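# Move foam block from desk to recessed far-aisle shelf

## Task

Pick up the small foam block lying on the desk and set it down on a shelf belonging to the shelving section at the far end of the aisle, the one set back deeper than its neighbours. The block must rest directly on the shelf board, not on top of any carton. The robot must not topple over or be left leaning, or the task counts as failed.

## Robot and tools

ROBOT. A Hello Robot Stretch 4, a single-arm mobile manipulator roughly 1.6 m tall. It has an omni-wheel base (rim within 0.23 m of the base origin), a lift riding up a mast, an arm that telescopes forward, a three-axis wrist (yaw, pitch, roll) and a two-finger gripper. A loose object may occasionally get nudged by an outside force.

FRAMES. Base frame: origin on the floor below the base centre, x ahead, y to the left, z upward, metres. hand_pose, a point between the open fingertips, is reported in this frame and may be slightly wrong. The odometry frame is the base frame as it was when the scene began; base_odometry is counted from wheel rotation only, so wheel slip looks like motion. Heading is in rad, left positive, -3.142 to 3.142. If turned_by_wheels and turned_by_imu drift apart by more than about 0.1 rad over one move, the base likely slipped or bumped something and the heading is off by that gap. base_tilt gives forward and right lean in degrees, each with up to about 3 degrees of fixed bias.

TOOL move. Sends one action; always include blocking: false (true or a missing value is refused). It returns in about half a second while motion continues. An action contains base, joints, or both, optionally with speeds, pace or contact_limits; alternatively end_of_arm alone. cameras picks which images come back (omitted, null or ["all"] gives every camera; [] gives none); names are head_camera, head_left_camera, head_right_camera, wrist_camera. A move with no action just reports state and images.
- base: a relative offset from where the base last reported itself, one command object. translate_m: forward (+) or backward, -2 to 2 m. strafe_m: left (+) or right sideways, -2 to 2 m. rotate_rad: turn in place, counter-clockwise (+), -3.2 to 3.2. translate_m and strafe_m may be combined for a straight diagonal drive; rotate_rad must stand alone.
- joints: absolute targets by name. lift_m 0 to 1.2 m; arm_m 0 to 0.55 m extension; wrist_yaw_rad -1.134 to 4.276 (0 points ahead, + turns left, 3.14 tucked back, above 3.4 may hit the arm); wrist_pitch_rad -1.117 to 4.259 (0 level, 1.57 pointing down); wrist_roll_rad -1.117 to 4.259 (0 fingers level, + clockwise seen from behind); gripper_m -0.038 to 0.141, the fingertip gap in metres, with a fixed error up to 0.015 (fingers touch at -0.02 or below). A target outside its range is clipped and noted. A new move only replaces the targets it names; others keep running.
- pace: "slow", "default", "fast", "max". speeds: per-joint top speed (not gripper_m). A raised lift slows the base. Any move ends after 14 s at most.
- contact_limits: 0 (lightest) to 1, default 0.5, for arm_m, lift_m, translate_m, strafe_m, rotate_rad, given only beside the matching command. Even at 0 the arm pushes firmly before stopping; for gentle contact use 0 and aim 1 to 3 mm beyond the touch point. When lifting a load, keep lift_m's limit high enough (0.15 for 1 kg).
- end_of_arm: "enable_torque" re-energises wrist or gripper motors that shut off.

wait: seconds 0 to 10, plus cameras; returns early once all motion has settled. wait(0) shows the running move under "earlier move".
stop: brakes everything still moving, and re-brakes slack wheels; its "stop:" line says whether they hold.
zoom_image: camera plus region [x0, y0, x1, y1] in pixels from the top-left, at most 504 by 504, of that camera's latest image in this scene.
finished_scene: scene = the current scene number; irreversible, so only call it once the block sits on the shelf and the robot is steady.

RESULTS. "move" reads done or the worst status. Statuses: done; moving; off_target (rested short, may still push); contact_stop (blocked, goes slack); time_out (target dropped); limit_stop_at_own_body; limit_stop_at_tilt (lean over 6 degrees, lift/arm/wheels slack until level); torque_fault (motor limp until enable_torque). Any stop you did not order, or a refused call, cancels the remaining move, wait and finished_scene calls in that reply. on_its_own lists unrequested behaviour, such as slack joints. lidar_m: 12 distances in metres, 30-degree sectors counter-clockwise starting straight ahead (4th left, 7th behind, 10th right); "-" is nothing seen or closer than 0.25 m. wrist_depth_mm: 7x7 grid of depths, 100 to 2000 mm, "-" unknown. motor_effort in percent (peak in brackets); servo_current in mA for wrist and gripper servos. A gripped object shows as a rise in gripper current after closing to 0.015 or more; the gripper reading itself proves nothing.

GRIPPING. Command a gap more than 0.015 under the object's width; about 0.06 under resists tugs. Squeezing pulls the object toward the wrist. Fingertips pressed onto a surface can jam.

AVOID. Self-collision when the gripper is over the base with low lift (under about 0.2, or 0.45 pointing down), when tilted up and rolled, or yaw plus pitch below about -1.1; with the wrist folded back, small tilts or rolls can also hit. Don't drive or turn with over 1 kg held and arm_m above 0.2. Avoid hard shoves, slams, dropping the block and letting go of it while moving. Thinking time lets the simulation advance, so running moves keep going.

CAMERAS. head_camera 420x560 pinhole, head_left_camera and head_right_camera 420x672 fisheye on the head, wrist_camera 616x392 on the wrist; calibration is approximate and the wrist pose error grows with arm extension.

Each tool is called after "Emit:" as name(argument=value, ...) on one line, values as JSON.

## Session

Emit:
move()

Scene clock: 0.00 s.
base_odometry: x=+0.000 y=+0.000 heading=+0.000
turned_by_wheels: +0.000
turned_by_imu: +0.000
base_tilt: forward=+0.4 right=+1.5
lidar_m: 1.23 1.23 1.41 2.40 1.42 1.83 2.96 2.95 1.60 1.35 1.35 1.48
base_status: not commanded
joint_positions: lift_m=+0.140 arm_m=+0.002 wrist_yaw_rad=+3.046 wrist_pitch_rad=+0.002 wrist_roll_rad=+0.000 gripper_m=+0.056
joint_status: not commanded
measured_speeds: all 0
motor_effort: lift_m=+20 arm_m=-4 wheel_0=+0 wheel_1=+0 wheel_2=+0
servo_current: wrist_yaw_rad=33 wrist_pitch_rad=33 wrist_roll_rad=26 gripper_m=46
hand_pose: x=-0.1056 y=+0.1144 z=+0.3181 quat_wxyz=(+0.048, -0.001, +0.000, +0.999) (m; base frame)
wrist_depth_mm: 136 139 - - - - - / 114 140 - - - - - / 123 150 - - - - - / 137 192 - - - - - / - - - - - 1921 - / 1118 1138 196 1008 1078 1205 1205 / 798 723 831 152 759 866 854
pictures: head_camera, head_left_camera, head_right_camera, wrist_camera

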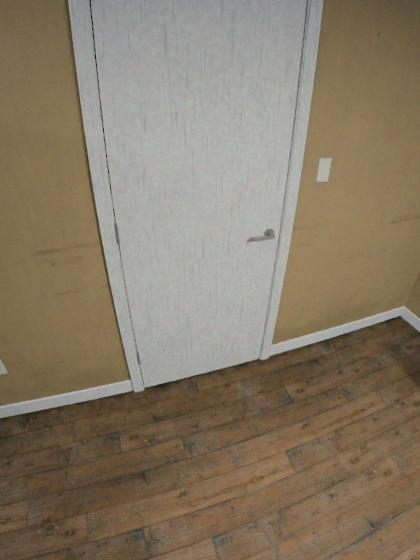

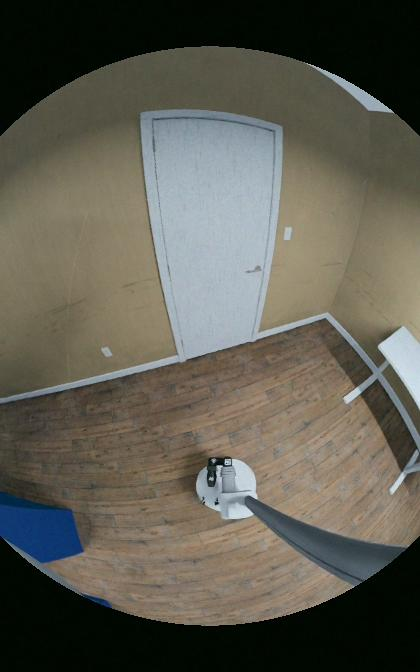

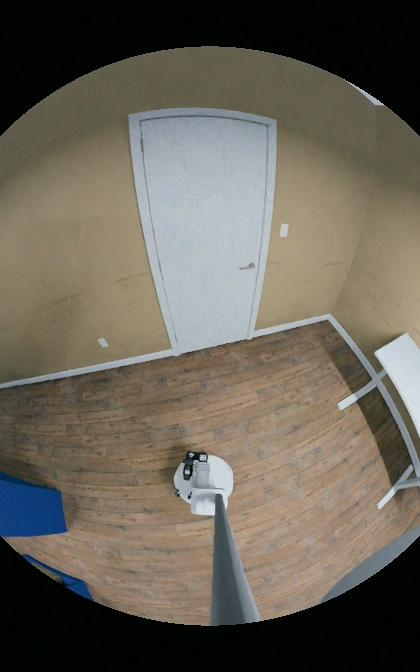

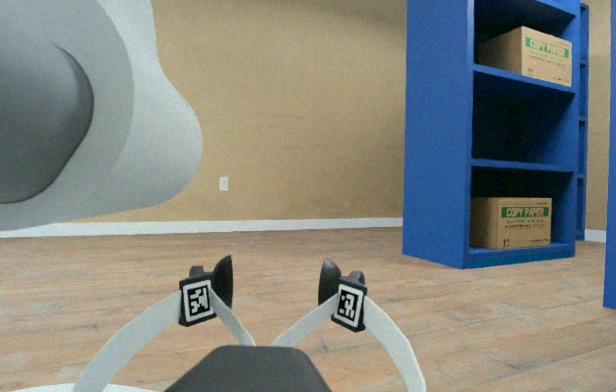

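Emit:
move(base={"rotate_rad": -1.5}, joints={"lift_m": 0.9}, pace="fast", blocking=false, cameras=[])

Emit:
wait(seconds=2.5)

Scene clock: 4.50 s.
move: moving
base_odometry: x=+0.000 y=+0.000 heading=-0.392
turned_by_wheels: -0.392
turned_by_imu: -0.386
base_tilt: forward=+0.4 right=+1.4
lidar_m: 1.37 1.22 1.27 1.57 1.41 1.46 1.86 2.94 2.97 1.48 1.32 1.37
base_status: rotate_rad moving
joint_positions: lift_m=+0.206 arm_m=+0.002 wrist_yaw_rad=+3.046 wrist_pitch_rad=+0.002 wrist_roll_rad=+0.000 gripper_m=+0.056
joint_status: lift_m moving
measured_speeds: translate_m=+0.001 strafe_m=-0.001 rotate_rad=-1.484 lift_m=+0.247 arm_m=+0.000 wrist_yaw_rad=+0.000 wrist_pitch_rad=+0.000 wrist_roll_rad=+0.000
motor_effort: lift_m=+28(28) arm_m=-4(4) wheel_0=+7(8) wheel_1=+9(9) wheel_2=+8(10)
servo_current: wrist_yaw_rad=39(46) wrist_pitch_rad=39(52) wrist_roll_rad=26(33) gripper_m=39(52)
hand_pose: x=-0.1056 y=+0.1144 z=+0.3832 quat_wxyz=(+0.048, -0.001, +0.000, +0.999) (m; base frame)
wrist_depth_mm: 137 139 - - - - - / 113 140 - - - - - / 121 146 - - - - - / 137 187 - - - - - / - - - - - - - / 1281 1308 196 1138 1255 1255 1205 / 917 778 960 153 866 931 991
pictures: none
No camera images: "cameras" was empty.

Scene clock: 6.97 s.
earlier move: done
base_odometry: x=+0.000 y=+0.000 heading=-1.500
turned_by_wheels: -1.108
turned_by_imu: -1.096
base_tilt: forward=+0.3 right=+1.3
lidar_m: 1.33 1.35 1.40 1.23 1.26 1.53 2.82 1.42 1.86 2.95 2.94 1.51
base_status: done
joint_positions: lift_m=+0.900 arm_m=+0.002 wrist_yaw_rad=+3.046 wrist_pitch_rad=+0.002 wrist_roll_rad=+0.000 gripper_m=+0.056
joint_status: all done
measured_speeds: all 0
motor_effort: lift_m=+23(28) arm_m=-4(4) wheel_0=+3(8) wheel_1=-1(10) wheel_2=-1(10)
servo_current: wrist_yaw_rad=39(46) wrist_pitch_rad=39(52) wrist_roll_rad=26(33) gripper_m=46(52)
hand_pose: x=-0.1056 y=+0.1144 z=+1.0773 quat_wxyz=(+0.048, -0.001, +0.000, +0.999) (m; base frame)
wrist_depth_mm: 136 140 - - - - - / 115 140 - - - - - / 124 153 - - - - - / 138 200 - - - - - / - - - - - - - / - 174 197 - 186 - - / - 139 - 153 - - -
wait: 2.47 of 2.5 s (the move ended)
pictures: head_camera, head_left_camera, head_right_camera, wrist_camera
camera_calibration:
wrist_camera: T_world_to_cam=[[0.142573, 0.988827, 0.043527, -0.167701], [0.0287116, 0.039826, -0.998794, 1.12748], [-0.989368, 0.143651, -0.0227126, 0.13317], [0, 0, 0, 1]] pos_world=[0.123292, 0.101794, 1.13645]

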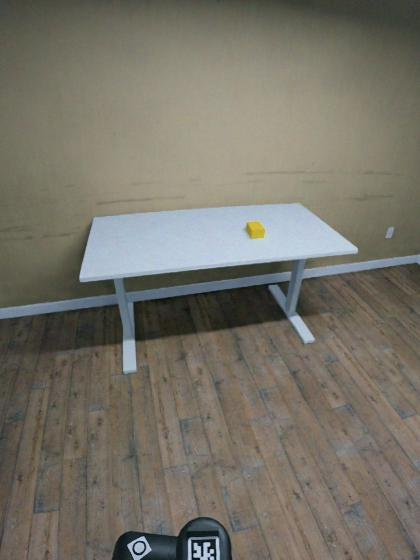

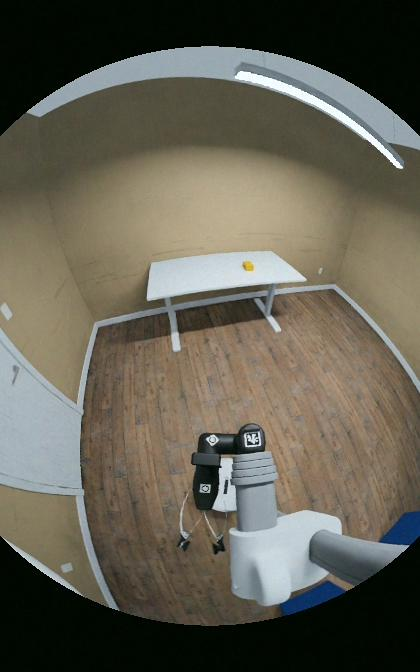

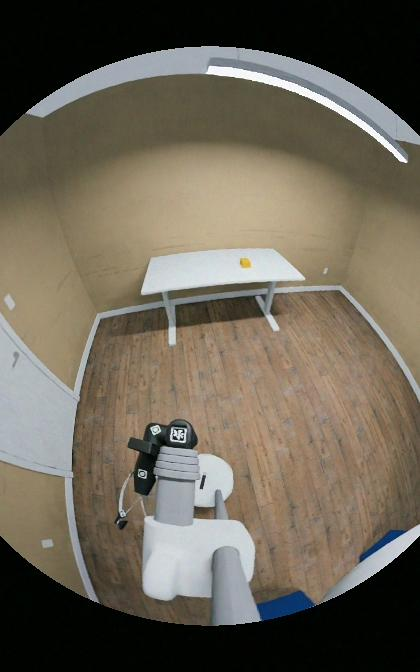

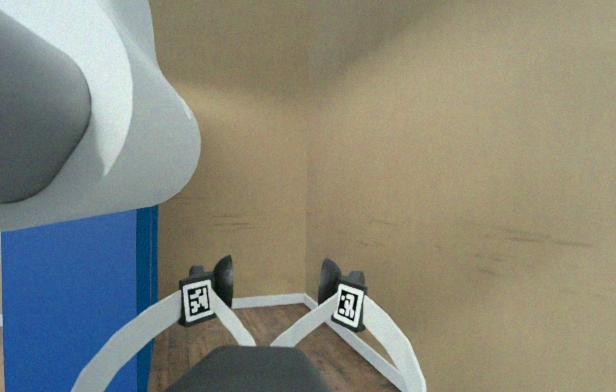

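Emit:
zoom_image(camera="head_camera", region=[200, 190, 300, 290])

Emit:
move(base={"translate_m": 0.6, "strafe_m": -0.3}, joints={"lift_m": 1.0, "wrist_yaw_rad": 0, "wrist_pitch_rad": 0.5, "gripper_m": 0.12}, pace="fast", blocking=false, cameras=[])

Emit:
wait(seconds=4)

Scaled by 5.040 from the camera's 420x560 image, which has a finer 1200x1600 frame.

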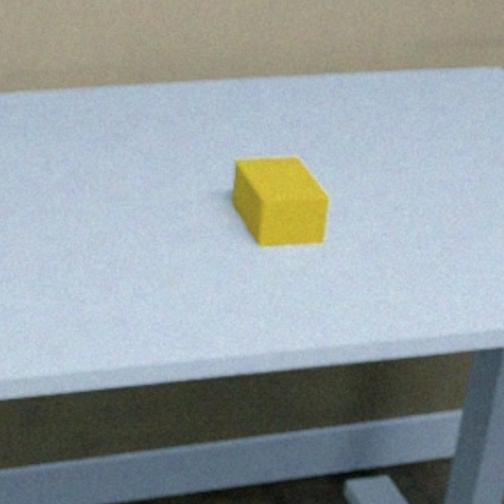

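Scene clock: 26.03 s.
move: moving
base_odometry: x=-0.018 y=-0.044 heading=-1.500
turned_by_wheels: +0.000
turned_by_imu: -0.001
base_tilt: forward=+0.4 right=+1.2
lidar_m: 1.30 1.30 1.40 1.27 1.26 1.56 1.49 1.45 1.85 2.87 2.92 1.49
base_status: translate_m moving; strafe_m moving
joint_positions: lift_m=+0.963 arm_m=+0.002 wrist_yaw_rad=+2.394 wrist_pitch_rad=+0.495 wrist_roll_rad=+0.000 gripper_m=+0.076
joint_status: lift_m moving; wrist_yaw_rad moving; wrist_pitch_rad moving; gripper_m moving
measured_speeds: translate_m=+0.160 strafe_m=-0.081 rotate_rad=-0.003 lift_m=+0.201 arm_m=+0.000 wrist_yaw_rad=-1.819 wrist_pitch_rad=+0.258 wrist_roll_rad=+0.000
motor_effort: lift_m=+26(27) arm_m=-4(4) wheel_0=+10(11) wheel_1=+4(4) wheel_2=-10(10)
servo_current: wrist_yaw_rad=91(150) wrist_pitch_rad=33(78) wrist_roll_rad=26(33) gripper_m=78(85)
hand_pose: x=+0.0466 y=+0.2367 z=+1.0042 quat_wxyz=(+0.354, -0.228, +0.090, +0.903) (m; base frame)
wrist_depth_mm: - - - - - - - / - - - - - - - / - - - - - - - / - - - - - - - / 1863 1808 1863 1863 - - - / 1499 1464 198 1576 190 1464 - / 1308 1281 1336 149 1308 1336 1308
pictures: none
No camera images: "cameras" was empty.

Scene clock: 28.60 s.
earlier move: done
base_odometry: x=-0.257 y=-0.620 heading=-1.500
turned_by_wheels: +0.000
turned_by_imu: -0.002
base_tilt: forward=+0.4 right=+1.5
lidar_m: 0.81 0.83 1.00 1.66 1.63 2.03 1.93 1.95 2.86 2.51 2.53 0.94
base_status: done
joint_positions: lift_m=+1.000 arm_m=+0.002 wrist_yaw_rad=+0.003 wrist_pitch_rad=+0.499 wrist_roll_rad=+0.000 gripper_m=+0.120
joint_status: all done
measured_speeds: all 0
motor_effort: lift_m=+23(27) arm_m=-4(4) wheel_0=+0(11) wheel_1=+2(5) wheel_2=+0(12)
servo_current: wrist_yaw_rad=26(150) wrist_pitch_rad=39(78) wrist_roll_rad=33(33) gripper_m=39(98)
hand_pose: x=+0.4266 y=-0.0865 z=+1.0397 quat_wxyz=(+0.969, +0.000, +0.247, +0.002) (m; base frame)
wrist_depth_mm: - - - - - - - / - - - - - - - / - - - - - - - / - - - - - - - / - - - 1863 1921 1983 1983 / 1537 220 1464 1661 193 1661 1661 / 1308 1308 1366 152 1397 1397 1430
wait: 2.57 of 4 s (the move ended)
pictures: head_camera, head_left_camera, head_right_camera, wrist_camera
camera_calibration:
wrist_camera: T_world_to_cam=[[-0.0179337, -0.997965, 0.0611873, -0.165082], [-0.49837, -0.0441306, -0.865841, 1.16208], [0.866779, -0.0460216, -0.496564, 0.372152], [0, 0, 0, 1]] pos_world=[0.253611, -0.096336, 1.20107]

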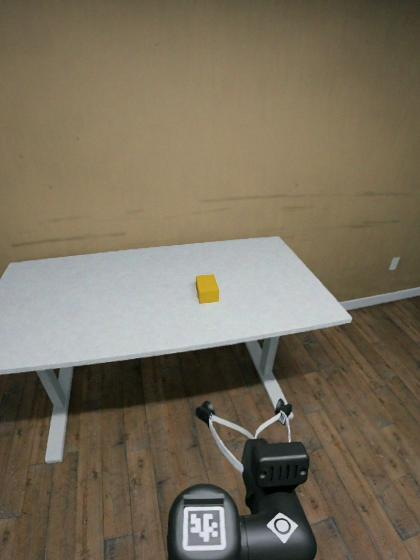

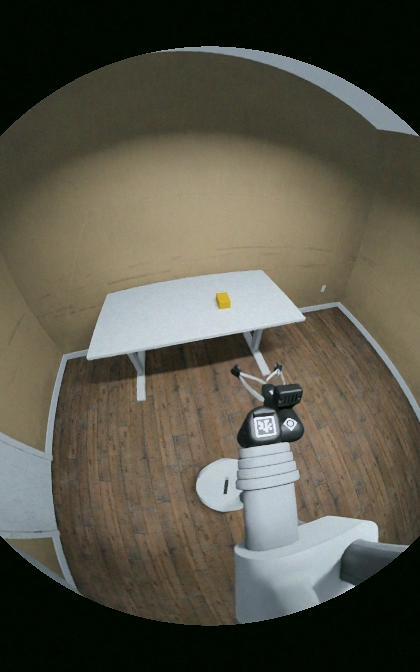

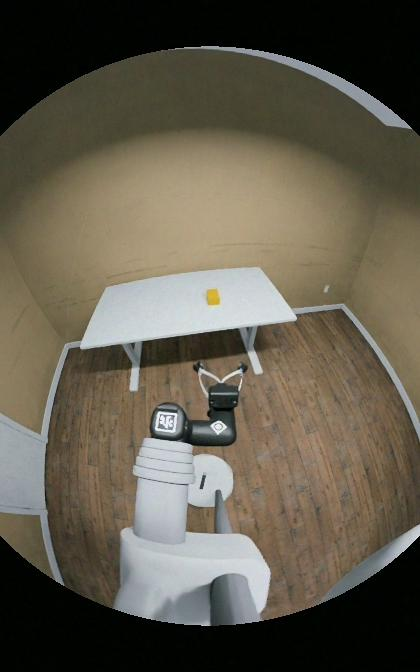

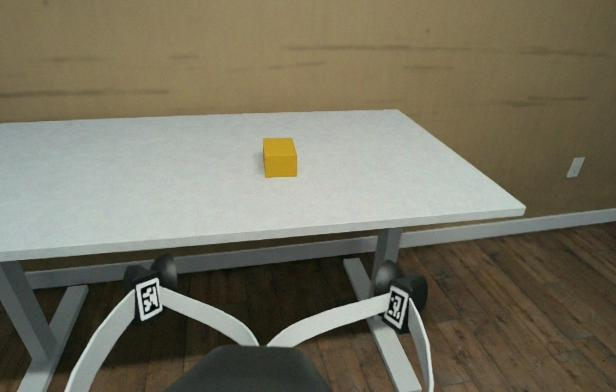

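Emit:
move(base={"translate_m": 0.4, "strafe_m": 0.025}, joints={"lift_m": 0.86, "arm_m": 0.12, "gripper_m": 0.14}, pace="fast", blocking=false, cameras=[])

Emit:
wait(seconds=3, cameras=["head_camera","wrist_camera"])

Scene clock: 44.53 s.
move: moving
base_odometry: x=-0.251 y=-0.658 heading=-1.499
turned_by_wheels: +0.000
turned_by_imu: -0.001
base_tilt: forward=+0.3 right=+1.4
lidar_m: 0.78 0.76 0.97 1.66 1.69 2.04 1.97 2.00 2.90 2.49 2.53 0.89
base_status: translate_m moving; strafe_m moving
joint_positions: lift_m=+0.935 arm_m=+0.078 wrist_yaw_rad=+0.003 wrist_pitch_rad=+0.500 wrist_roll_rad=+0.000 gripper_m=+0.133
joint_status: lift_m moving; arm_m moving; gripper_m moving
measured_speeds: translate_m=+0.147 strafe_m=+0.008 rotate_rad=+0.000 lift_m=-0.248 arm_m=+0.234 wrist_yaw_rad=+0.000 wrist_pitch_rad=+0.000 wrist_roll_rad=+0.000
motor_effort: lift_m=+10(21) arm_m=+6(9) wheel_0=+6(7) wheel_1=+8(8) wheel_2=-10(11)
servo_current: wrist_yaw_rad=39(46) wrist_pitch_rad=46(59) wrist_roll_rad=33(33) gripper_m=52(85)
hand_pose: x=+0.5021 y=-0.0867 z=+0.9750 quat_wxyz=(+0.969, +0.000, +0.247, +0.001) (m; base frame)
wrist_depth_mm: - - - - - - - / - - - - - - - / - - - - - - - / - - - - - - - / - - - 1756 1756 1808 1863 / 1464 194 1397 1576 200 1576 1576 / 1205 1229 1336 - 1366 1308 1366
pictures: none
No camera images: "cameras" was empty.

Scene clock: 46.63 s.
earlier move: done
base_odometry: x=-0.203 y=-1.017 heading=-1.499
turned_by_wheels: +0.000
turned_by_imu: -0.001
base_tilt: forward=+0.4 right=+1.2
lidar_m: 0.41 0.43 0.53 1.73 1.74 2.09 2.31 2.44 2.83 2.48 0.81 0.46
base_status: done
joint_positions: lift_m=+0.860 arm_m=+0.120 wrist_yaw_rad=+0.003 wrist_pitch_rad=+0.500 wrist_roll_rad=+0.000 gripper_m=+0.140
joint_status: all done
measured_speeds: all 0
motor_effort: lift_m=+14(21) arm_m=+6(9) wheel_0=+1(7) wheel_1=+1(8) wheel_2=+2(12)
servo_current: wrist_yaw_rad=46(46) wrist_pitch_rad=39(59) wrist_roll_rad=33(39) gripper_m=46(85)
hand_pose: x=+0.5441 y=-0.0867 z=+0.9004 quat_wxyz=(+0.969, +0.000, +0.247, +0.001) (m; base frame)
wrist_depth_mm: - - - - - - - / - - - - - - - / - - - - - - - / - - - 442 - - - / - - - 413 - - - / - 187 172 - 195 - - / - - - - - - -
wait: 2.10 of 3 s (the move ended)
pictures: head_camera, wrist_camera
camera_calibration:
wrist_camera: T_world_to_cam=[[-0.0183312, -0.997965, 0.0610729, -0.154184], [-0.498531, -0.0438252, -0.865764, 1.09998], [0.866678, -0.0463172, -0.496713, 0.201388], [0, 0, 0, 1]] pos_world=[0.371012, -0.0963353, 1.06177]

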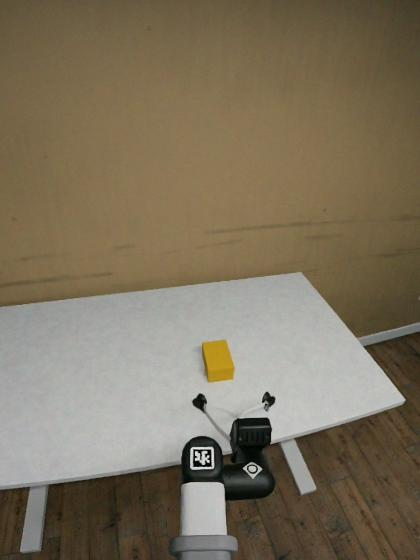

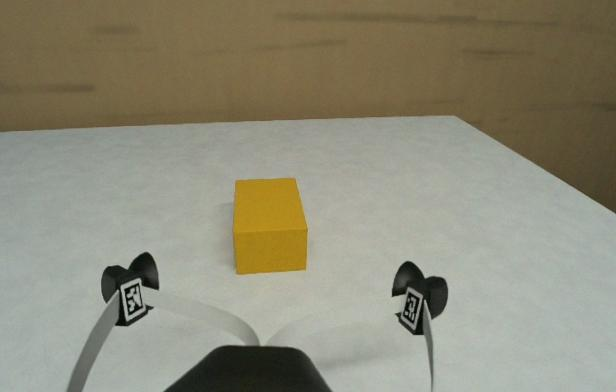

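Emit:
move(base={"strafe_m": -0.016}, joints={"lift_m": 0.772, "arm_m": 0.2, "wrist_yaw_rad": 0.12}, blocking=false, cameras=[])

Emit:
wait(seconds=2, cameras=["head_camera","wrist_camera"])

Scene clock: 60.97 s.
move: moving
base_odometry: x=-0.219 y=-1.018 heading=-1.499
turned_by_wheels: +0.000
turned_by_imu: -0.001
base_tilt: forward=+0.3 right=+1.5
lidar_m: 0.43 0.44 0.53 1.75 1.75 2.14 2.34 2.42 2.78 2.44 0.83 0.49
base_status: strafe_m moving
joint_positions: lift_m=+0.821 arm_m=+0.171 wrist_yaw_rad=+0.117 wrist_pitch_rad=+0.500 wrist_roll_rad=+0.000 gripper_m=+0.140
joint_status: lift_m moving; arm_m moving; wrist_yaw_rad moving
measured_speeds: translate_m=+0.000 strafe_m=+0.000 rotate_rad=+0.000 lift_m=-0.149 arm_m=+0.160 wrist_yaw_rad=+0.002 wrist_pitch_rad=+0.000 wrist_roll_rad=+0.000
motor_effort: lift_m=+13(15) arm_m=+6(8) wheel_0=-1(8) wheel_1=-3(6) wheel_2=+0(1)
servo_current: wrist_yaw_rad=26(98) wrist_pitch_rad=33(52) wrist_roll_rad=20(33) gripper_m=39(52)
hand_pose: x=+0.6030 y=-0.0574 z=+0.8612 quat_wxyz=(+0.967, -0.014, +0.247, +0.056) (m; base frame)
wrist_depth_mm: - - - - - - - / - - - - - - - / - - - - - - - / - - - 394 - - - / - - - 349 - - - / - 187 172 - 195 - - / - - - - - - -
pictures: none
No camera images: "cameras" was empty.

Scene clock: 61.83 s.
earlier move: done
base_odometry: x=-0.219 y=-1.018 heading=-1.499
turned_by_wheels: +0.000
turned_by_imu: +0.000
base_tilt: forward=+0.4 right=+1.2
lidar_m: 0.43 0.44 0.51 1.77 1.72 2.12 2.31 2.42 2.77 2.45 0.81 0.49
base_status: done
joint_positions: lift_m=+0.772 arm_m=+0.200 wrist_yaw_rad=+0.117 wrist_pitch_rad=+0.500 wrist_roll_rad=+0.000 gripper_m=+0.140
joint_status: all done
measured_speeds: all 0
motor_effort: lift_m=+14(16) arm_m=+6(8) wheel_0=+0(8) wheel_1=-2(6) wheel_2=+0(1)
servo_current: wrist_yaw_rad=33(98) wrist_pitch_rad=33(52) wrist_roll_rad=26(39) gripper_m=39(52)
hand_pose: x=+0.6323 y=-0.0573 z=+0.8125 quat_wxyz=(+0.967, -0.014, +0.247, +0.057) (m; base frame)
wrist_depth_mm: - - - - - - - / - - - - - - - / - - - 359 - - - / - - 285 286 - - - / - - - 297 - - - / - 187 172 - 195 - - / - - - - - - -
wait: 0.87 of 2 s (the move ended)
pictures: head_camera, wrist_camera
camera_calibration:
wrist_camera: T_world_to_cam=[[0.0950351, -0.993595, 0.0611346, -0.189479], [-0.490332, -0.100168, -0.86576, 1.06073], [0.866339, 0.0523014, -0.496711, 0.0884961], [0, 0, 0, 1]] pos_world=[0.461448, -0.0866425, 0.973875]

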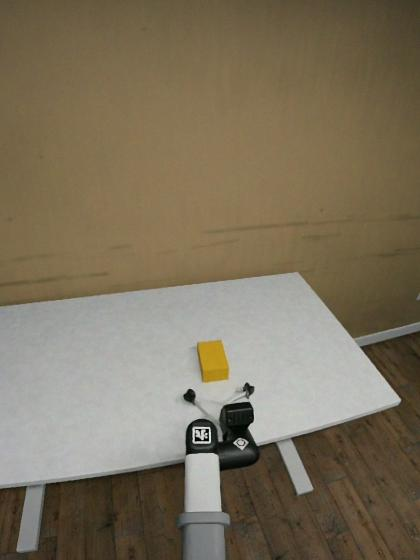

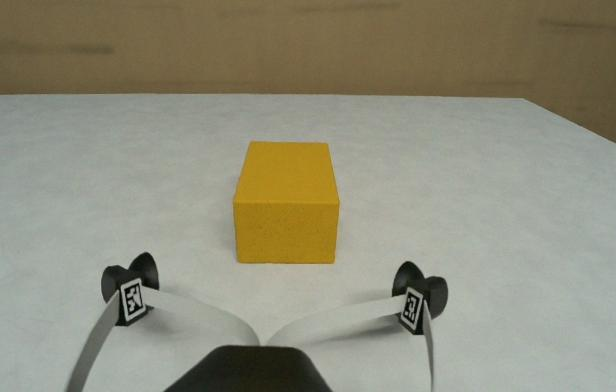

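Emit:
move(base={"strafe_m": 0.013}, joints={"lift_m": 0.765, "arm_m": 0.325}, contact_limits={"arm_m": 0.1}, blocking=false, cameras=[])

Emit:
wait(seconds=2, cameras=["head_camera","wrist_camera"])

Scene clock: 71.77 s.
move: moving
base_odometry: x=-0.206 y=-1.017 heading=-1.500
turned_by_wheels: +0.000
turned_by_imu: -0.001
base_tilt: forward=+0.2 right=+1.4
lidar_m: 0.43 0.44 0.55 1.74 1.75 2.10 2.33 2.43 2.78 2.44 0.79 0.50
base_status: strafe_m moving
joint_positions: lift_m=+0.765 arm_m=+0.252 wrist_yaw_rad=+0.117 wrist_pitch_rad=+0.500 wrist_roll_rad=+0.000 gripper_m=+0.140
joint_status: lift_m moving; arm_m moving
measured_speeds: translate_m=+0.000 strafe_m=+0.000 rotate_rad=+0.000 lift_m=+0.000 arm_m=+0.198 wrist_yaw_rad=+0.000 wrist_pitch_rad=+0.000 wrist_roll_rad=+0.000
motor_effort: lift_m=+15(16) arm_m=+8(9) wheel_0=-3(8) wheel_1=+0(8) wheel_2=+1(1)
servo_current: wrist_yaw_rad=39(46) wrist_pitch_rad=59(59) wrist_roll_rad=26(33) gripper_m=46(52)
contact_limits: arm_m 0.1
hand_pose: x=+0.6847 y=-0.0573 z=+0.8055 quat_wxyz=(+0.967, -0.014, +0.247, +0.057) (m; base frame)
wrist_depth_mm: - - - - - - - / - - - - - - - / - - - - - - - / - - 270 272 - - - / - - 240 241 - - - / - 187 177 257 195 - - / - - - - - - -
pictures: none
No camera images: "cameras" was empty.

Scene clock: 72.67 s.
earlier move: done
base_odometry: x=-0.206 y=-1.017 heading=-1.500
turned_by_wheels: +0.000
turned_by_imu: +0.000
base_tilt: forward=+0.3 right=+1.3
lidar_m: 0.43 0.43 0.54 1.72 1.74 2.11 2.33 2.42 2.80 2.46 0.80 0.49
base_status: done
joint_positions: lift_m=+0.765 arm_m=+0.325 wrist_yaw_rad=+0.117 wrist_pitch_rad=+0.500 wrist_roll_rad=+0.000 gripper_m=+0.140
joint_status: all done
measured_speeds: all 0
motor_effort: lift_m=+13(16) arm_m=+6(9) wheel_0=-2(8) wheel_1=+0(8) wheel_2=+0(1)
servo_current: wrist_yaw_rad=39(46) wrist_pitch_rad=52(59) wrist_roll_rad=26(33) gripper_m=46(59)
contact_limits: arm_m 0.1
hand_pose: x=+0.7573 y=-0.0573 z=+0.8055 quat_wxyz=(+0.967, -0.014, +0.247, +0.057) (m; base frame)
wrist_depth_mm: - - - - - - - / - - - - - - - / - - - - - - - / - - - 259 - - - / - - 213 215 - - - / - 187 182 184 195 - - / - - - 195 - - -
wait: 0.90 of 2 s (the move ended)
pictures: head_camera, wrist_camera
camera_calibration:
wrist_camera: T_world_to_cam=[[0.0950452, -0.993594, 0.0611299, -0.200932], [-0.490374, -0.100172, -0.865736, 1.11596], [0.866314, 0.0523075, -0.496754, -0.0232167], [0, 0, 0, 1]] pos_world=[0.586448, -0.0866426, 0.966875]

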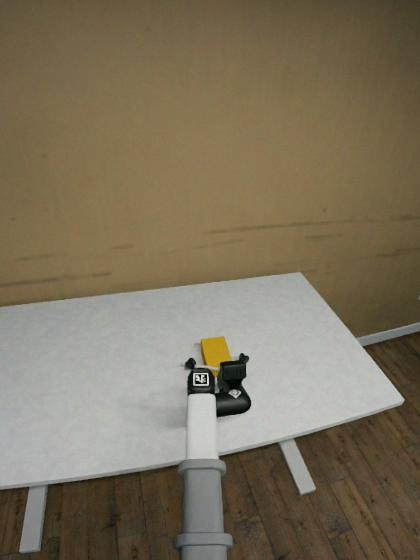

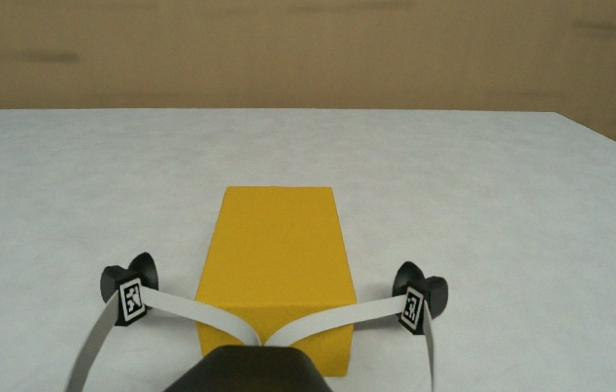

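Emit:
move(joints={"gripper_m": 0.03}, blocking=false, cameras=[])

Emit:
wait(seconds=2, cameras=["wrist_camera"])

Emit:
move(joints={"lift_m": 0.9}, blocking=false, cameras=[])

Emit:
wait(seconds=1, cameras=["wrist_camera"])

Scene clock: 81.67 s.
move: moving
base_odometry: x=-0.206 y=-1.017 heading=-1.500
turned_by_wheels: +0.000
turned_by_imu: -0.001
base_tilt: forward=+0.4 right=+1.3
lidar_m: 0.44 0.45 0.53 1.73 1.76 2.11 2.34 2.45 2.78 2.46 0.81 0.49
base_status: not commanded
joint_positions: lift_m=+0.765 arm_m=+0.325 wrist_yaw_rad=+0.117 wrist_pitch_rad=+0.500 wrist_roll_rad=+0.000 gripper_m=+0.128
joint_status: gripper_m moving
measured_speeds: all 0
motor_effort: lift_m=+14(14) arm_m=+6(7) wheel_0=-2(2) wheel_1=+0(0) wheel_2=+0(0)
servo_current: wrist_yaw_rad=33(46) wrist_pitch_rad=52(52) wrist_roll_rad=26(33) gripper_m=98(98)
contact_limits: arm_m 0.1
hand_pose: x=+0.7573 y=-0.0573 z=+0.8055 quat_wxyz=(+0.967, -0.014, +0.247, +0.057) (m; base frame)
wrist_depth_mm: - - - - - - - / - - - - - - - / - - - - - - - / - - - 258 - - - / - - 213 215 - - - / - 187 181 185 195 - - / - - - 196 - - -
pictures: none
No camera images: "cameras" was empty.

Scene clock: 83.20 s.
earlier move: done
base_odometry: x=-0.206 y=-1.017 heading=-1.500
turned_by_wheels: +0.000
turned_by_imu: +0.000
base_tilt: forward=+0.3 right=+1.3
lidar_m: 0.43 0.44 0.52 1.73 1.72 2.12 2.33 2.43 2.81 2.45 0.79 0.49
base_status: not commanded
joint_positions: lift_m=+0.765 arm_m=+0.325 wrist_yaw_rad=+0.117 wrist_pitch_rad=+0.500 wrist_roll_rad=+0.000 gripper_m=+0.031
joint_status: all done
measured_speeds: all 0
motor_effort: lift_m=+14(14) arm_m=+7(7) wheel_0=-2(3) wheel_1=+0(0) wheel_2=+0(0)
servo_current: wrist_yaw_rad=39(46) wrist_pitch_rad=33(59) wrist_roll_rad=26(33) gripper_m=104(247)
contact_limits: arm_m 0.1
hand_pose: x=+0.7573 y=-0.0573 z=+0.8055 quat_wxyz=(+0.967, -0.014, +0.247, +0.057) (m; base frame)
wrist_depth_mm: - - - - - - - / - - - - - - - / - - - - - - - / - - 252 244 - - - / - - 199 202 - - - / - 177 170 174 181 - - / - - - 177 - - -
wait: 1.53 of 2 s (the move ended)
pictures: wrist_camera
camera_calibration:
wrist_camera: T_world_to_cam=[[0.0950475, -0.993594, 0.0611341, -0.200937], [-0.490374, -0.100177, -0.865736, 1.11596], [0.866314, 0.0523075, -0.496754, -0.0232168], [0, 0, 0, 1]] pos_world=[0.586448, -0.0866426, 0.966875]

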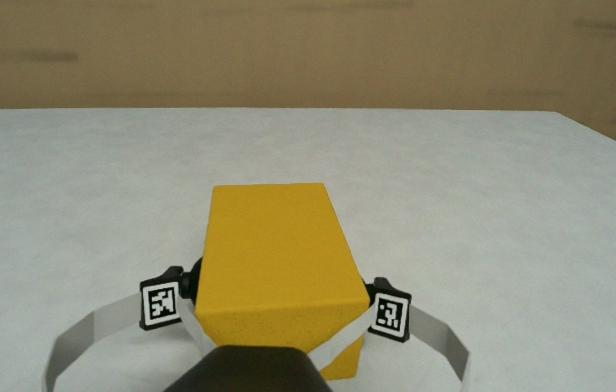

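Scene clock: 83.70 s.
move: moving
base_odometry: x=-0.206 y=-1.017 heading=-1.500
turned_by_wheels: +0.000
turned_by_imu: +0.000
base_tilt: forward=+0.4 right=+1.3
lidar_m: 0.43 0.43 0.52 1.72 1.75 2.06 2.34 2.42 2.79 2.46 0.78 0.49
base_status: not commanded
joint_positions: lift_m=+0.804 arm_m=+0.325 wrist_yaw_rad=+0.117 wrist_pitch_rad=+0.500 wrist_roll_rad=+0.000 gripper_m=+0.031
joint_status: lift_m moving
measured_speeds: translate_m=+0.000 strafe_m=+0.000 rotate_rad=+0.000 lift_m=+0.149 arm_m=+0.000 wrist_yaw_rad=+0.000 wrist_pitch_rad=+0.000 wrist_roll_rad=+0.000
motor_effort: lift_m=+25(26) arm_m=+6(6) wheel_0=-2(2) wheel_1=+0(0) wheel_2=+0(0)
servo_current: wrist_yaw_rad=39(46) wrist_pitch_rad=46(46) wrist_roll_rad=26(33) gripper_m=111(117)
contact_limits: arm_m 0.1
hand_pose: x=+0.7572 y=-0.0573 z=+0.8438 quat_wxyz=(+0.967, -0.014, +0.247, +0.057) (m; base frame)
wrist_depth_mm: - - - - - - - / - - - - - - - / - - - - - - - / - - 253 244 - - - / - - 200 202 - - - / - 177 170 174 180 - - / - - - 177 - - -
pictures: none
No camera images: "cameras" was empty.

Scene clock: 84.70 s.
earlier move: moving
base_odometry: x=-0.206 y=-1.017 heading=-1.500
turned_by_wheels: +0.000
turned_by_imu: +0.000
base_tilt: forward=+0.2 right=+1.3
lidar_m: 0.43 0.43 0.54 1.72 1.72 2.11 2.32 2.45 2.77 2.46 0.79 0.48
base_status: not commanded
joint_positions: lift_m=+0.900 arm_m=+0.325 wrist_yaw_rad=+0.117 wrist_pitch_rad=+0.500 wrist_roll_rad=+0.000 gripper_m=+0.031
joint_status: lift_m moving
measured_speeds: all 0
motor_effort: lift_m=+24(28) arm_m=+6(6) wheel_0=-2(2) wheel_1=+0(0) wheel_2=+0(0)
servo_current: wrist_yaw_rad=39(46) wrist_pitch_rad=52(52) wrist_roll_rad=39(39) gripper_m=104(124)
contact_limits: arm_m 0.1
hand_pose: x=+0.7572 y=-0.0573 z=+0.9395 quat_wxyz=(+0.967, -0.014, +0.247, +0.057) (m; base frame)
wrist_depth_mm: - - - - - - - / - - - - - - - / - - - - - - - / - - 251 243 - - - / - - 200 202 - - - / - 177 170 174 180 - - / - - - 177 - - -
wait: 1.00 s; no rest
pictures: wrist_camera
camera_calibration:
wrist_camera: T_world_to_cam=[[0.09506, -0.993594, 0.0611123, -0.209118], [-0.490568, -0.100175, -0.865626, 1.23205], [0.866203, 0.0523066, -0.496948, 0.0436768], [0, 0, 0, 1]] pos_world=[0.586448, -0.0866426, 1.10098]

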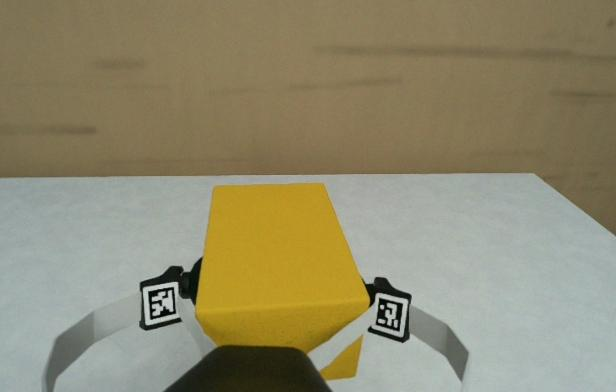

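Emit:
move(base={"translate_m": -0.8}, joints={"arm_m": 0.05, "lift_m": 0.95}, blocking=false, cameras=[])

Emit:
wait(seconds=4, cameras=[])

Emit:
move(base={"rotate_rad": -2.3}, blocking=false, cameras=[])

Emit:
wait(seconds=4)

Scene clock: 95.77 s.
earlier move: done
move: moving
base_odometry: x=-0.208 y=-0.985 heading=-1.500
turned_by_wheels: +0.000
turned_by_imu: -0.001
base_tilt: forward=+0.2 right=+1.5
lidar_m: 0.46 0.45 0.55 1.71 1.73 2.11 2.29 2.41 2.80 2.45 0.89 0.53
base_status: translate_m moving
joint_positions: lift_m=+0.936 arm_m=+0.273 wrist_yaw_rad=+0.117 wrist_pitch_rad=+0.500 wrist_roll_rad=+0.000 gripper_m=+0.031
joint_status: lift_m moving; arm_m moving
measured_speeds: translate_m=-0.124 strafe_m=+0.000 rotate_rad=+0.003 lift_m=+0.096 arm_m=-0.198 wrist_yaw_rad=+0.000 wrist_pitch_rad=+0.000 wrist_roll_rad=+0.000
motor_effort: lift_m=+22(27) arm_m=-6(10) wheel_0=-7(7) wheel_1=-8(8) wheel_2=+9(9)
servo_current: wrist_yaw_rad=39(46) wrist_pitch_rad=46(46) wrist_roll_rad=33(33) gripper_m=111(111)
hand_pose: x=+0.7052 y=-0.0573 z=+0.9756 quat_wxyz=(+0.967, -0.014, +0.247, +0.057) (m; base frame)
wrist_depth_mm: - - - - - - - / - - - - - - - / - - - - - - - / - - 251 244 - - - / - - 199 202 - - - / - 177 170 173 181 - - / - - - 177 - - -
pictures: none
No camera images: "cameras" was empty.

Scene clock: 99.43 s.
earlier move: done
base_odometry: x=-0.263 y=-0.219 heading=-1.500
turned_by_wheels: +0.000
turned_by_imu: +0.000
base_tilt: forward=+0.3 right=+1.4
lidar_m: 1.20 1.21 1.80 1.55 1.54 1.90 1.54 1.56 1.84 2.63 2.62 1.34
base_status: done
joint_positions: lift_m=+0.950 arm_m=+0.050 wrist_yaw_rad=+0.117 wrist_pitch_rad=+0.500 wrist_roll_rad=+0.000 gripper_m=+0.031
joint_status: all done
measured_speeds: all 0
motor_effort: lift_m=+24(27) arm_m=-6(10) wheel_0=-2(7) wheel_1=-1(8) wheel_2=+0(11)
servo_current: wrist_yaw_rad=46(46) wrist_pitch_rad=39(52) wrist_roll_rad=26(33) gripper_m=117(124)
hand_pose: x=+0.4827 y=-0.0573 z=+0.9896 quat_wxyz=(+0.967, -0.014, +0.247, +0.057) (m; base frame)
wrist_depth_mm: - - - - - - - / - - - - - - - / - - - - - - - / - - 252 244 - - - / 1756 1708 207 203 1863 1921 1863 / 1499 181 170 173 181 1618 1537 / 1229 1281 1229 177 1336 1229 1366
wait: 3.67 of 4 s (the move ended)
pictures: none
No camera images: "cameras" was empty.

Scene clock: 99.93 s.
move: moving
base_odometry: x=-0.263 y=-0.219 heading=-1.729
turned_by_wheels: -0.229
turned_by_imu: -0.225
base_tilt: forward=+0.5 right=+1.5
lidar_m: 1.22 1.19 1.29 1.60 1.55 1.71 2.49 1.56 1.76 2.66 2.63 2.65
base_status: rotate_rad moving
joint_positions: lift_m=+0.950 arm_m=+0.050 wrist_yaw_rad=+0.117 wrist_pitch_rad=+0.500 wrist_roll_rad=+0.000 gripper_m=+0.031
joint_status: not commanded
measured_speeds: translate_m=+0.000 strafe_m=+0.000 rotate_rad=-0.870 lift_m=+0.000 arm_m=+0.000 wrist_yaw_rad=+0.000 wrist_pitch_rad=+0.000 wrist_roll_rad=+0.000
motor_effort: lift_m=+24(24) arm_m=-6(6) wheel_0=+7(7) wheel_1=+7(7) wheel_2=+6(8)
servo_current: wrist_yaw_rad=33(39) wrist_pitch_rad=33(46) wrist_roll_rad=20(39) gripper_m=117(117)
hand_pose: x=+0.4827 y=-0.0573 z=+0.9896 quat_wxyz=(+0.967, -0.014, +0.247, +0.057) (m; base frame)
wrist_depth_mm: - - - - - - - / - - - - - - - / - - - - - - - / - - 253 256 - - - / 1708 1808 207 202 1921 1863 1983 / 1499 182 169 174 180 1618 1576 / 1205 1255 1255 177 1308 1229 1336
pictures: none
No camera images: "cameras" was empty.

Scene clock: 102.03 s.
earlier move: done
base_odometry: x=-0.263 y=-0.219 heading=+2.484
turned_by_wheels: -2.071
turned_by_imu: -2.045
base_tilt: forward=+0.3 right=+1.4
lidar_m: 1.78 2.67 2.62 2.59 1.27 1.21 1.36 1.58 1.54 1.70 2.57 1.55
base_status: done
joint_positions: lift_m=+0.950 arm_m=+0.050 wrist_yaw_rad=+0.117 wrist_pitch_rad=+0.500 wrist_roll_rad=+0.000 gripper_m=+0.031
joint_status: not commanded
measured_speeds: all 0
motor_effort: lift_m=+24(24) arm_m=-6(6) wheel_0=+2(7) wheel_1=+1(9) wheel_2=+1(8)
servo_current: wrist_yaw_rad=39(46) wrist_pitch_rad=39(52) wrist_roll_rad=33(39) gripper_m=117(117)
hand_pose: x=+0.4827 y=-0.0573 z=+0.9896 quat_wxyz=(+0.967, -0.014, +0.247, +0.057) (m; base frame)
wrist_depth_mm: - - - - 1708 - - / - - - - - - - / - - - - - - - / - - - 244 - - - / 1808 1808 208 202 1921 1921 - / 1499 182 170 174 181 1618 - / 1255 1281 1229 177 1308 1229 1336
wait: 2.10 of 4 s (the move ended)
pictures: head_camera, head_left_camera, head_right_camera, wrist_camera
camera_calibration:
wrist_camera: T_world_to_cam=[[0.095334, -0.993563, 0.061196, -0.18626], [-0.490527, -0.100383, -0.865625, 1.14063], [0.866195, 0.0525052, -0.496939, 0.306307], [0, 0, 0, 1]] pos_world=[0.311947, -0.0866431, 1.15098]

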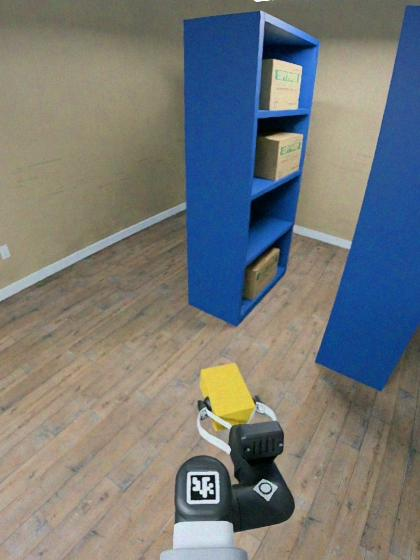

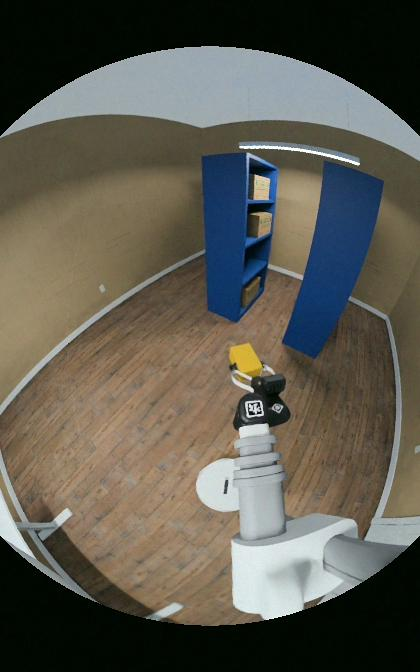

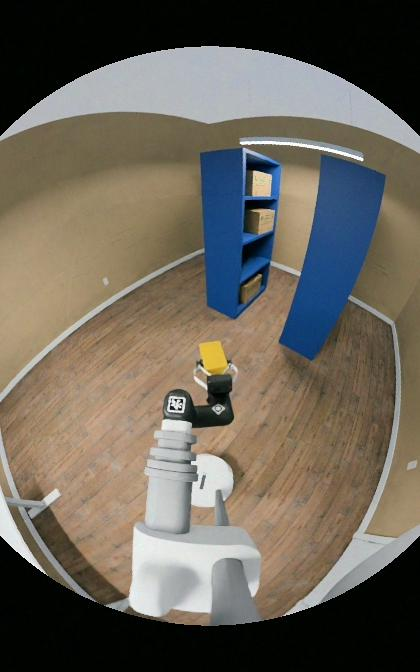

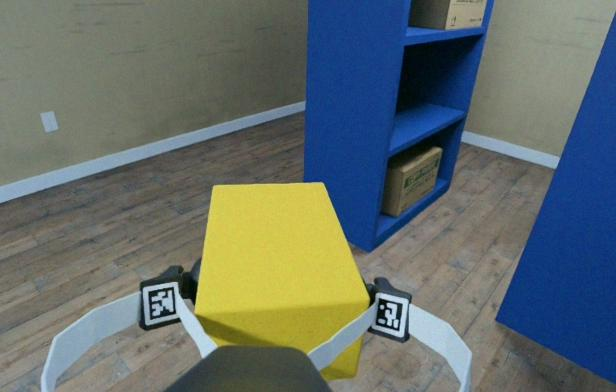

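Emit:
move(base={"rotate_rad": -0.64}, blocking=false, cameras=[])

Emit:
wait(seconds=2, cameras=[])

Emit:
move(base={"strafe_m": 0.55, "translate_m": 0.5}, blocking=false, cameras=[])

Emit:
wait(seconds=4)

Scene clock: 122.83 s.
move: moving
base_odometry: x=-0.263 y=-0.219 heading=+2.254
turned_by_wheels: -0.229
turned_by_imu: -0.226
base_tilt: forward=+0.2 right=+1.4
lidar_m: 1.79 2.04 2.63 2.66 1.33 1.21 1.24 1.69 1.52 1.61 2.06 1.55
base_status: rotate_rad moving
joint_positions: lift_m=+0.950 arm_m=+0.050 wrist_yaw_rad=+0.117 wrist_pitch_rad=+0.500 wrist_roll_rad=+0.000 gripper_m=+0.031
joint_status: not commanded
measured_speeds: translate_m=+0.000 strafe_m=+0.001 rotate_rad=-0.872 lift_m=+0.000 arm_m=+0.000 wrist_yaw_rad=+0.000 wrist_pitch_rad=+0.000 wrist_roll_rad=+0.000
motor_effort: lift_m=+24(24) arm_m=-6(6) wheel_0=+6(7) wheel_1=+6(8) wheel_2=+7(8)
servo_current: wrist_yaw_rad=26(46) wrist_pitch_rad=46(52) wrist_roll_rad=20(33) gripper_m=111(117)
hand_pose: x=+0.4827 y=-0.0573 z=+0.9896 quat_wxyz=(+0.967, -0.014, +0.247, +0.057) (m; base frame)
wrist_depth_mm: - - - - - - - / - - - - - - - / - - - - - - - / - - - 255 - - - / 1808 1808 207 202 1863 - 1863 / 1464 182 170 173 181 - 1576 / 1255 1281 1255 177 1308 1229 1366
pictures: none
No camera images: "cameras" was empty.

Scene clock: 123.83 s.
earlier move: done
base_odometry: x=-0.263 y=-0.219 heading=+1.844
turned_by_wheels: -0.410
turned_by_imu: -0.406
base_tilt: forward=+0.4 right=+1.4
lidar_m: 1.55 1.77 2.74 2.64 2.77 1.28 1.21 1.28 1.60 1.53 1.64 2.27
base_status: done
joint_positions: lift_m=+0.950 arm_m=+0.050 wrist_yaw_rad=+0.117 wrist_pitch_rad=+0.500 wrist_roll_rad=+0.000 gripper_m=+0.031
joint_status: not commanded
measured_speeds: all 0
motor_effort: lift_m=+24(24) arm_m=-6(6) wheel_0=+3(7) wheel_1=+2(9) wheel_2=+2(8)
servo_current: wrist_yaw_rad=33(46) wrist_pitch_rad=52(52) wrist_roll_rad=26(33) gripper_m=117(117)
hand_pose: x=+0.4827 y=-0.0573 z=+0.9896 quat_wxyz=(+0.967, -0.014, +0.247, +0.057) (m; base frame)
wrist_depth_mm: - - - - - - - / - - - - - - - / - - - - - - - / - 1983 - 243 - - - / 1756 1756 208 202 1921 1921 1921 / 1464 182 170 174 181 1618 1576 / 1255 1281 1229 177 1336 1229 1397
wait: 1.00 of 2 s (the move ended)
pictures: none
No camera images: "cameras" was empty.

Scene clock: 124.33 s.
move: moving
base_odometry: x=-0.292 y=-0.204 heading=+1.844
turned_by_wheels: +0.000
turned_by_imu: +0.000
base_tilt: forward=+0.4 right=+1.5
lidar_m: 1.53 1.73 2.71 2.62 2.73 1.29 1.24 1.28 1.65 1.55 1.67 2.30
base_status: translate_m moving; strafe_m moving
joint_positions: lift_m=+0.950 arm_m=+0.050 wrist_yaw_rad=+0.117 wrist_pitch_rad=+0.500 wrist_roll_rad=+0.000 gripper_m=+0.031
joint_status: not commanded
measured_speeds: translate_m=+0.084 strafe_m=+0.094 rotate_rad=-0.002 lift_m=+0.000 arm_m=+0.000 wrist_yaw_rad=+0.000 wrist_pitch_rad=+0.000 wrist_roll_rad=+0.000
motor_effort: lift_m=+24(24) arm_m=-6(6) wheel_0=-5(6) wheel_1=+6(9) wheel_2=-7(7)
servo_current: wrist_yaw_rad=39(39) wrist_pitch_rad=46(59) wrist_roll_rad=26(33) gripper_m=111(124)
hand_pose: x=+0.4827 y=-0.0573 z=+0.9896 quat_wxyz=(+0.967, -0.014, +0.247, +0.057) (m; base frame)
wrist_depth_mm: - - - - - - - / - - - - - - - / - - - - - - - / - 1921 - 243 - - - / 1756 1756 207 202 1863 1921 1921 / 1499 182 169 174 181 1618 1537 / 1255 1308 1255 177 1308 1229 1366
pictures: none
No camera images: "cameras" was empty.

Scene clock: 127.77 s.
earlier move: done
base_odometry: x=-0.927 y=+0.114 heading=+1.844
turned_by_wheels: +0.000
turned_by_imu: +0.001
base_tilt: forward=+0.2 right=+1.4
lidar_m: 1.11 1.10 2.13 2.09 2.17 2.63 1.71 1.76 2.18 2.11 2.21 1.12
base_status: done
joint_positions: lift_m=+0.950 arm_m=+0.050 wrist_yaw_rad=+0.117 wrist_pitch_rad=+0.500 wrist_roll_rad=+0.000 gripper_m=+0.031
joint_status: not commanded
measured_speeds: all 0
motor_effort: lift_m=+24(24) arm_m=-6(6) wheel_0=-2(7) wheel_1=-1(11) wheel_2=-1(8)
servo_current: wrist_yaw_rad=46(52) wrist_pitch_rad=39(59) wrist_roll_rad=33(33) gripper_m=111(124)
hand_pose: x=+0.4827 y=-0.0573 z=+0.9896 quat_wxyz=(+0.967, -0.014, +0.247, +0.057) (m; base frame)
wrist_depth_mm: - - - - - - - / - - - - - 820 - / - - - - - 1138 - / - - 252 255 - - - / 1756 - 199 202 1366 - - / 1464 177 170 173 180 - - / 1255 1229 175 177 - - 1336
wait: 3.43 of 4 s (the move ended)
pictures: head_camera, head_left_camera, head_right_camera, wrist_camera
camera_calibration:
wrist_camera: T_world_to_cam=[[0.0954201, -0.993557, 0.0611469, -0.18623], [-0.490518, -0.100383, -0.86563, 1.14064], [0.866191, 0.0526048, -0.496937, 0.306314], [0, 0, 0, 1]] pos_world=[0.311947, -0.0866432, 1.15098]

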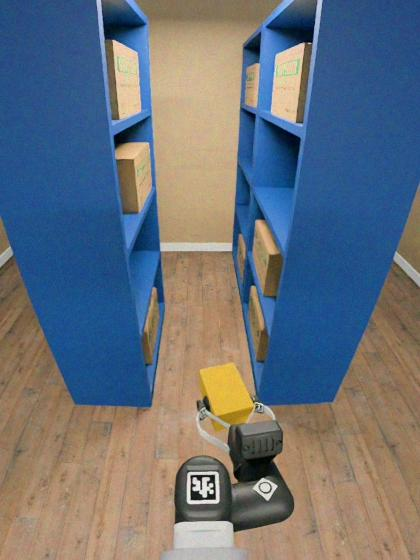

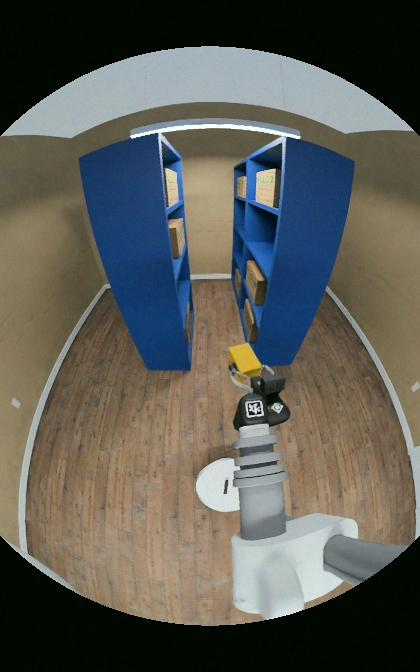

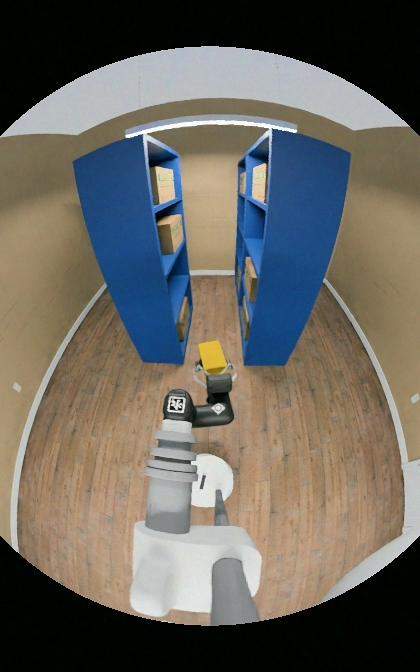

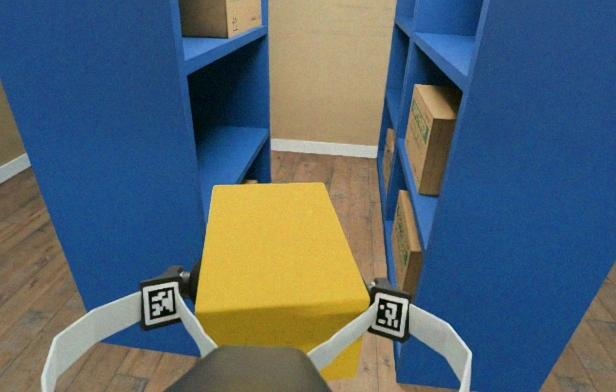

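Emit:
zoom_image(camera="head_camera", region=[220, 10, 320, 210])

Emit:
zoom_image(camera="head_camera", region=[210, 170, 340, 410])

Scaled by 2.520 from the camera's 420x560 image, which has a finer 1200x1600 frame.

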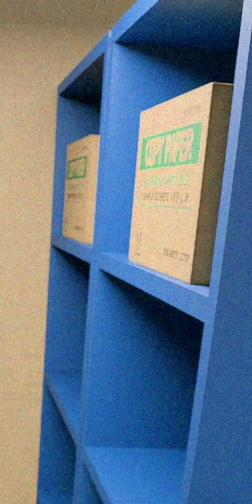

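Scaled by 2.100 from the camera's 420x560 image, which has a finer 1200x1600 frame.

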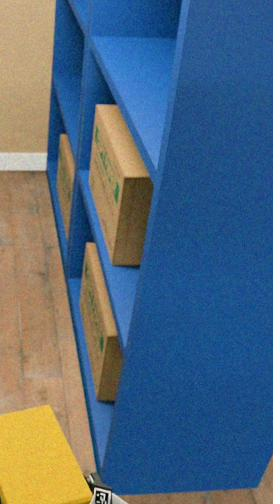

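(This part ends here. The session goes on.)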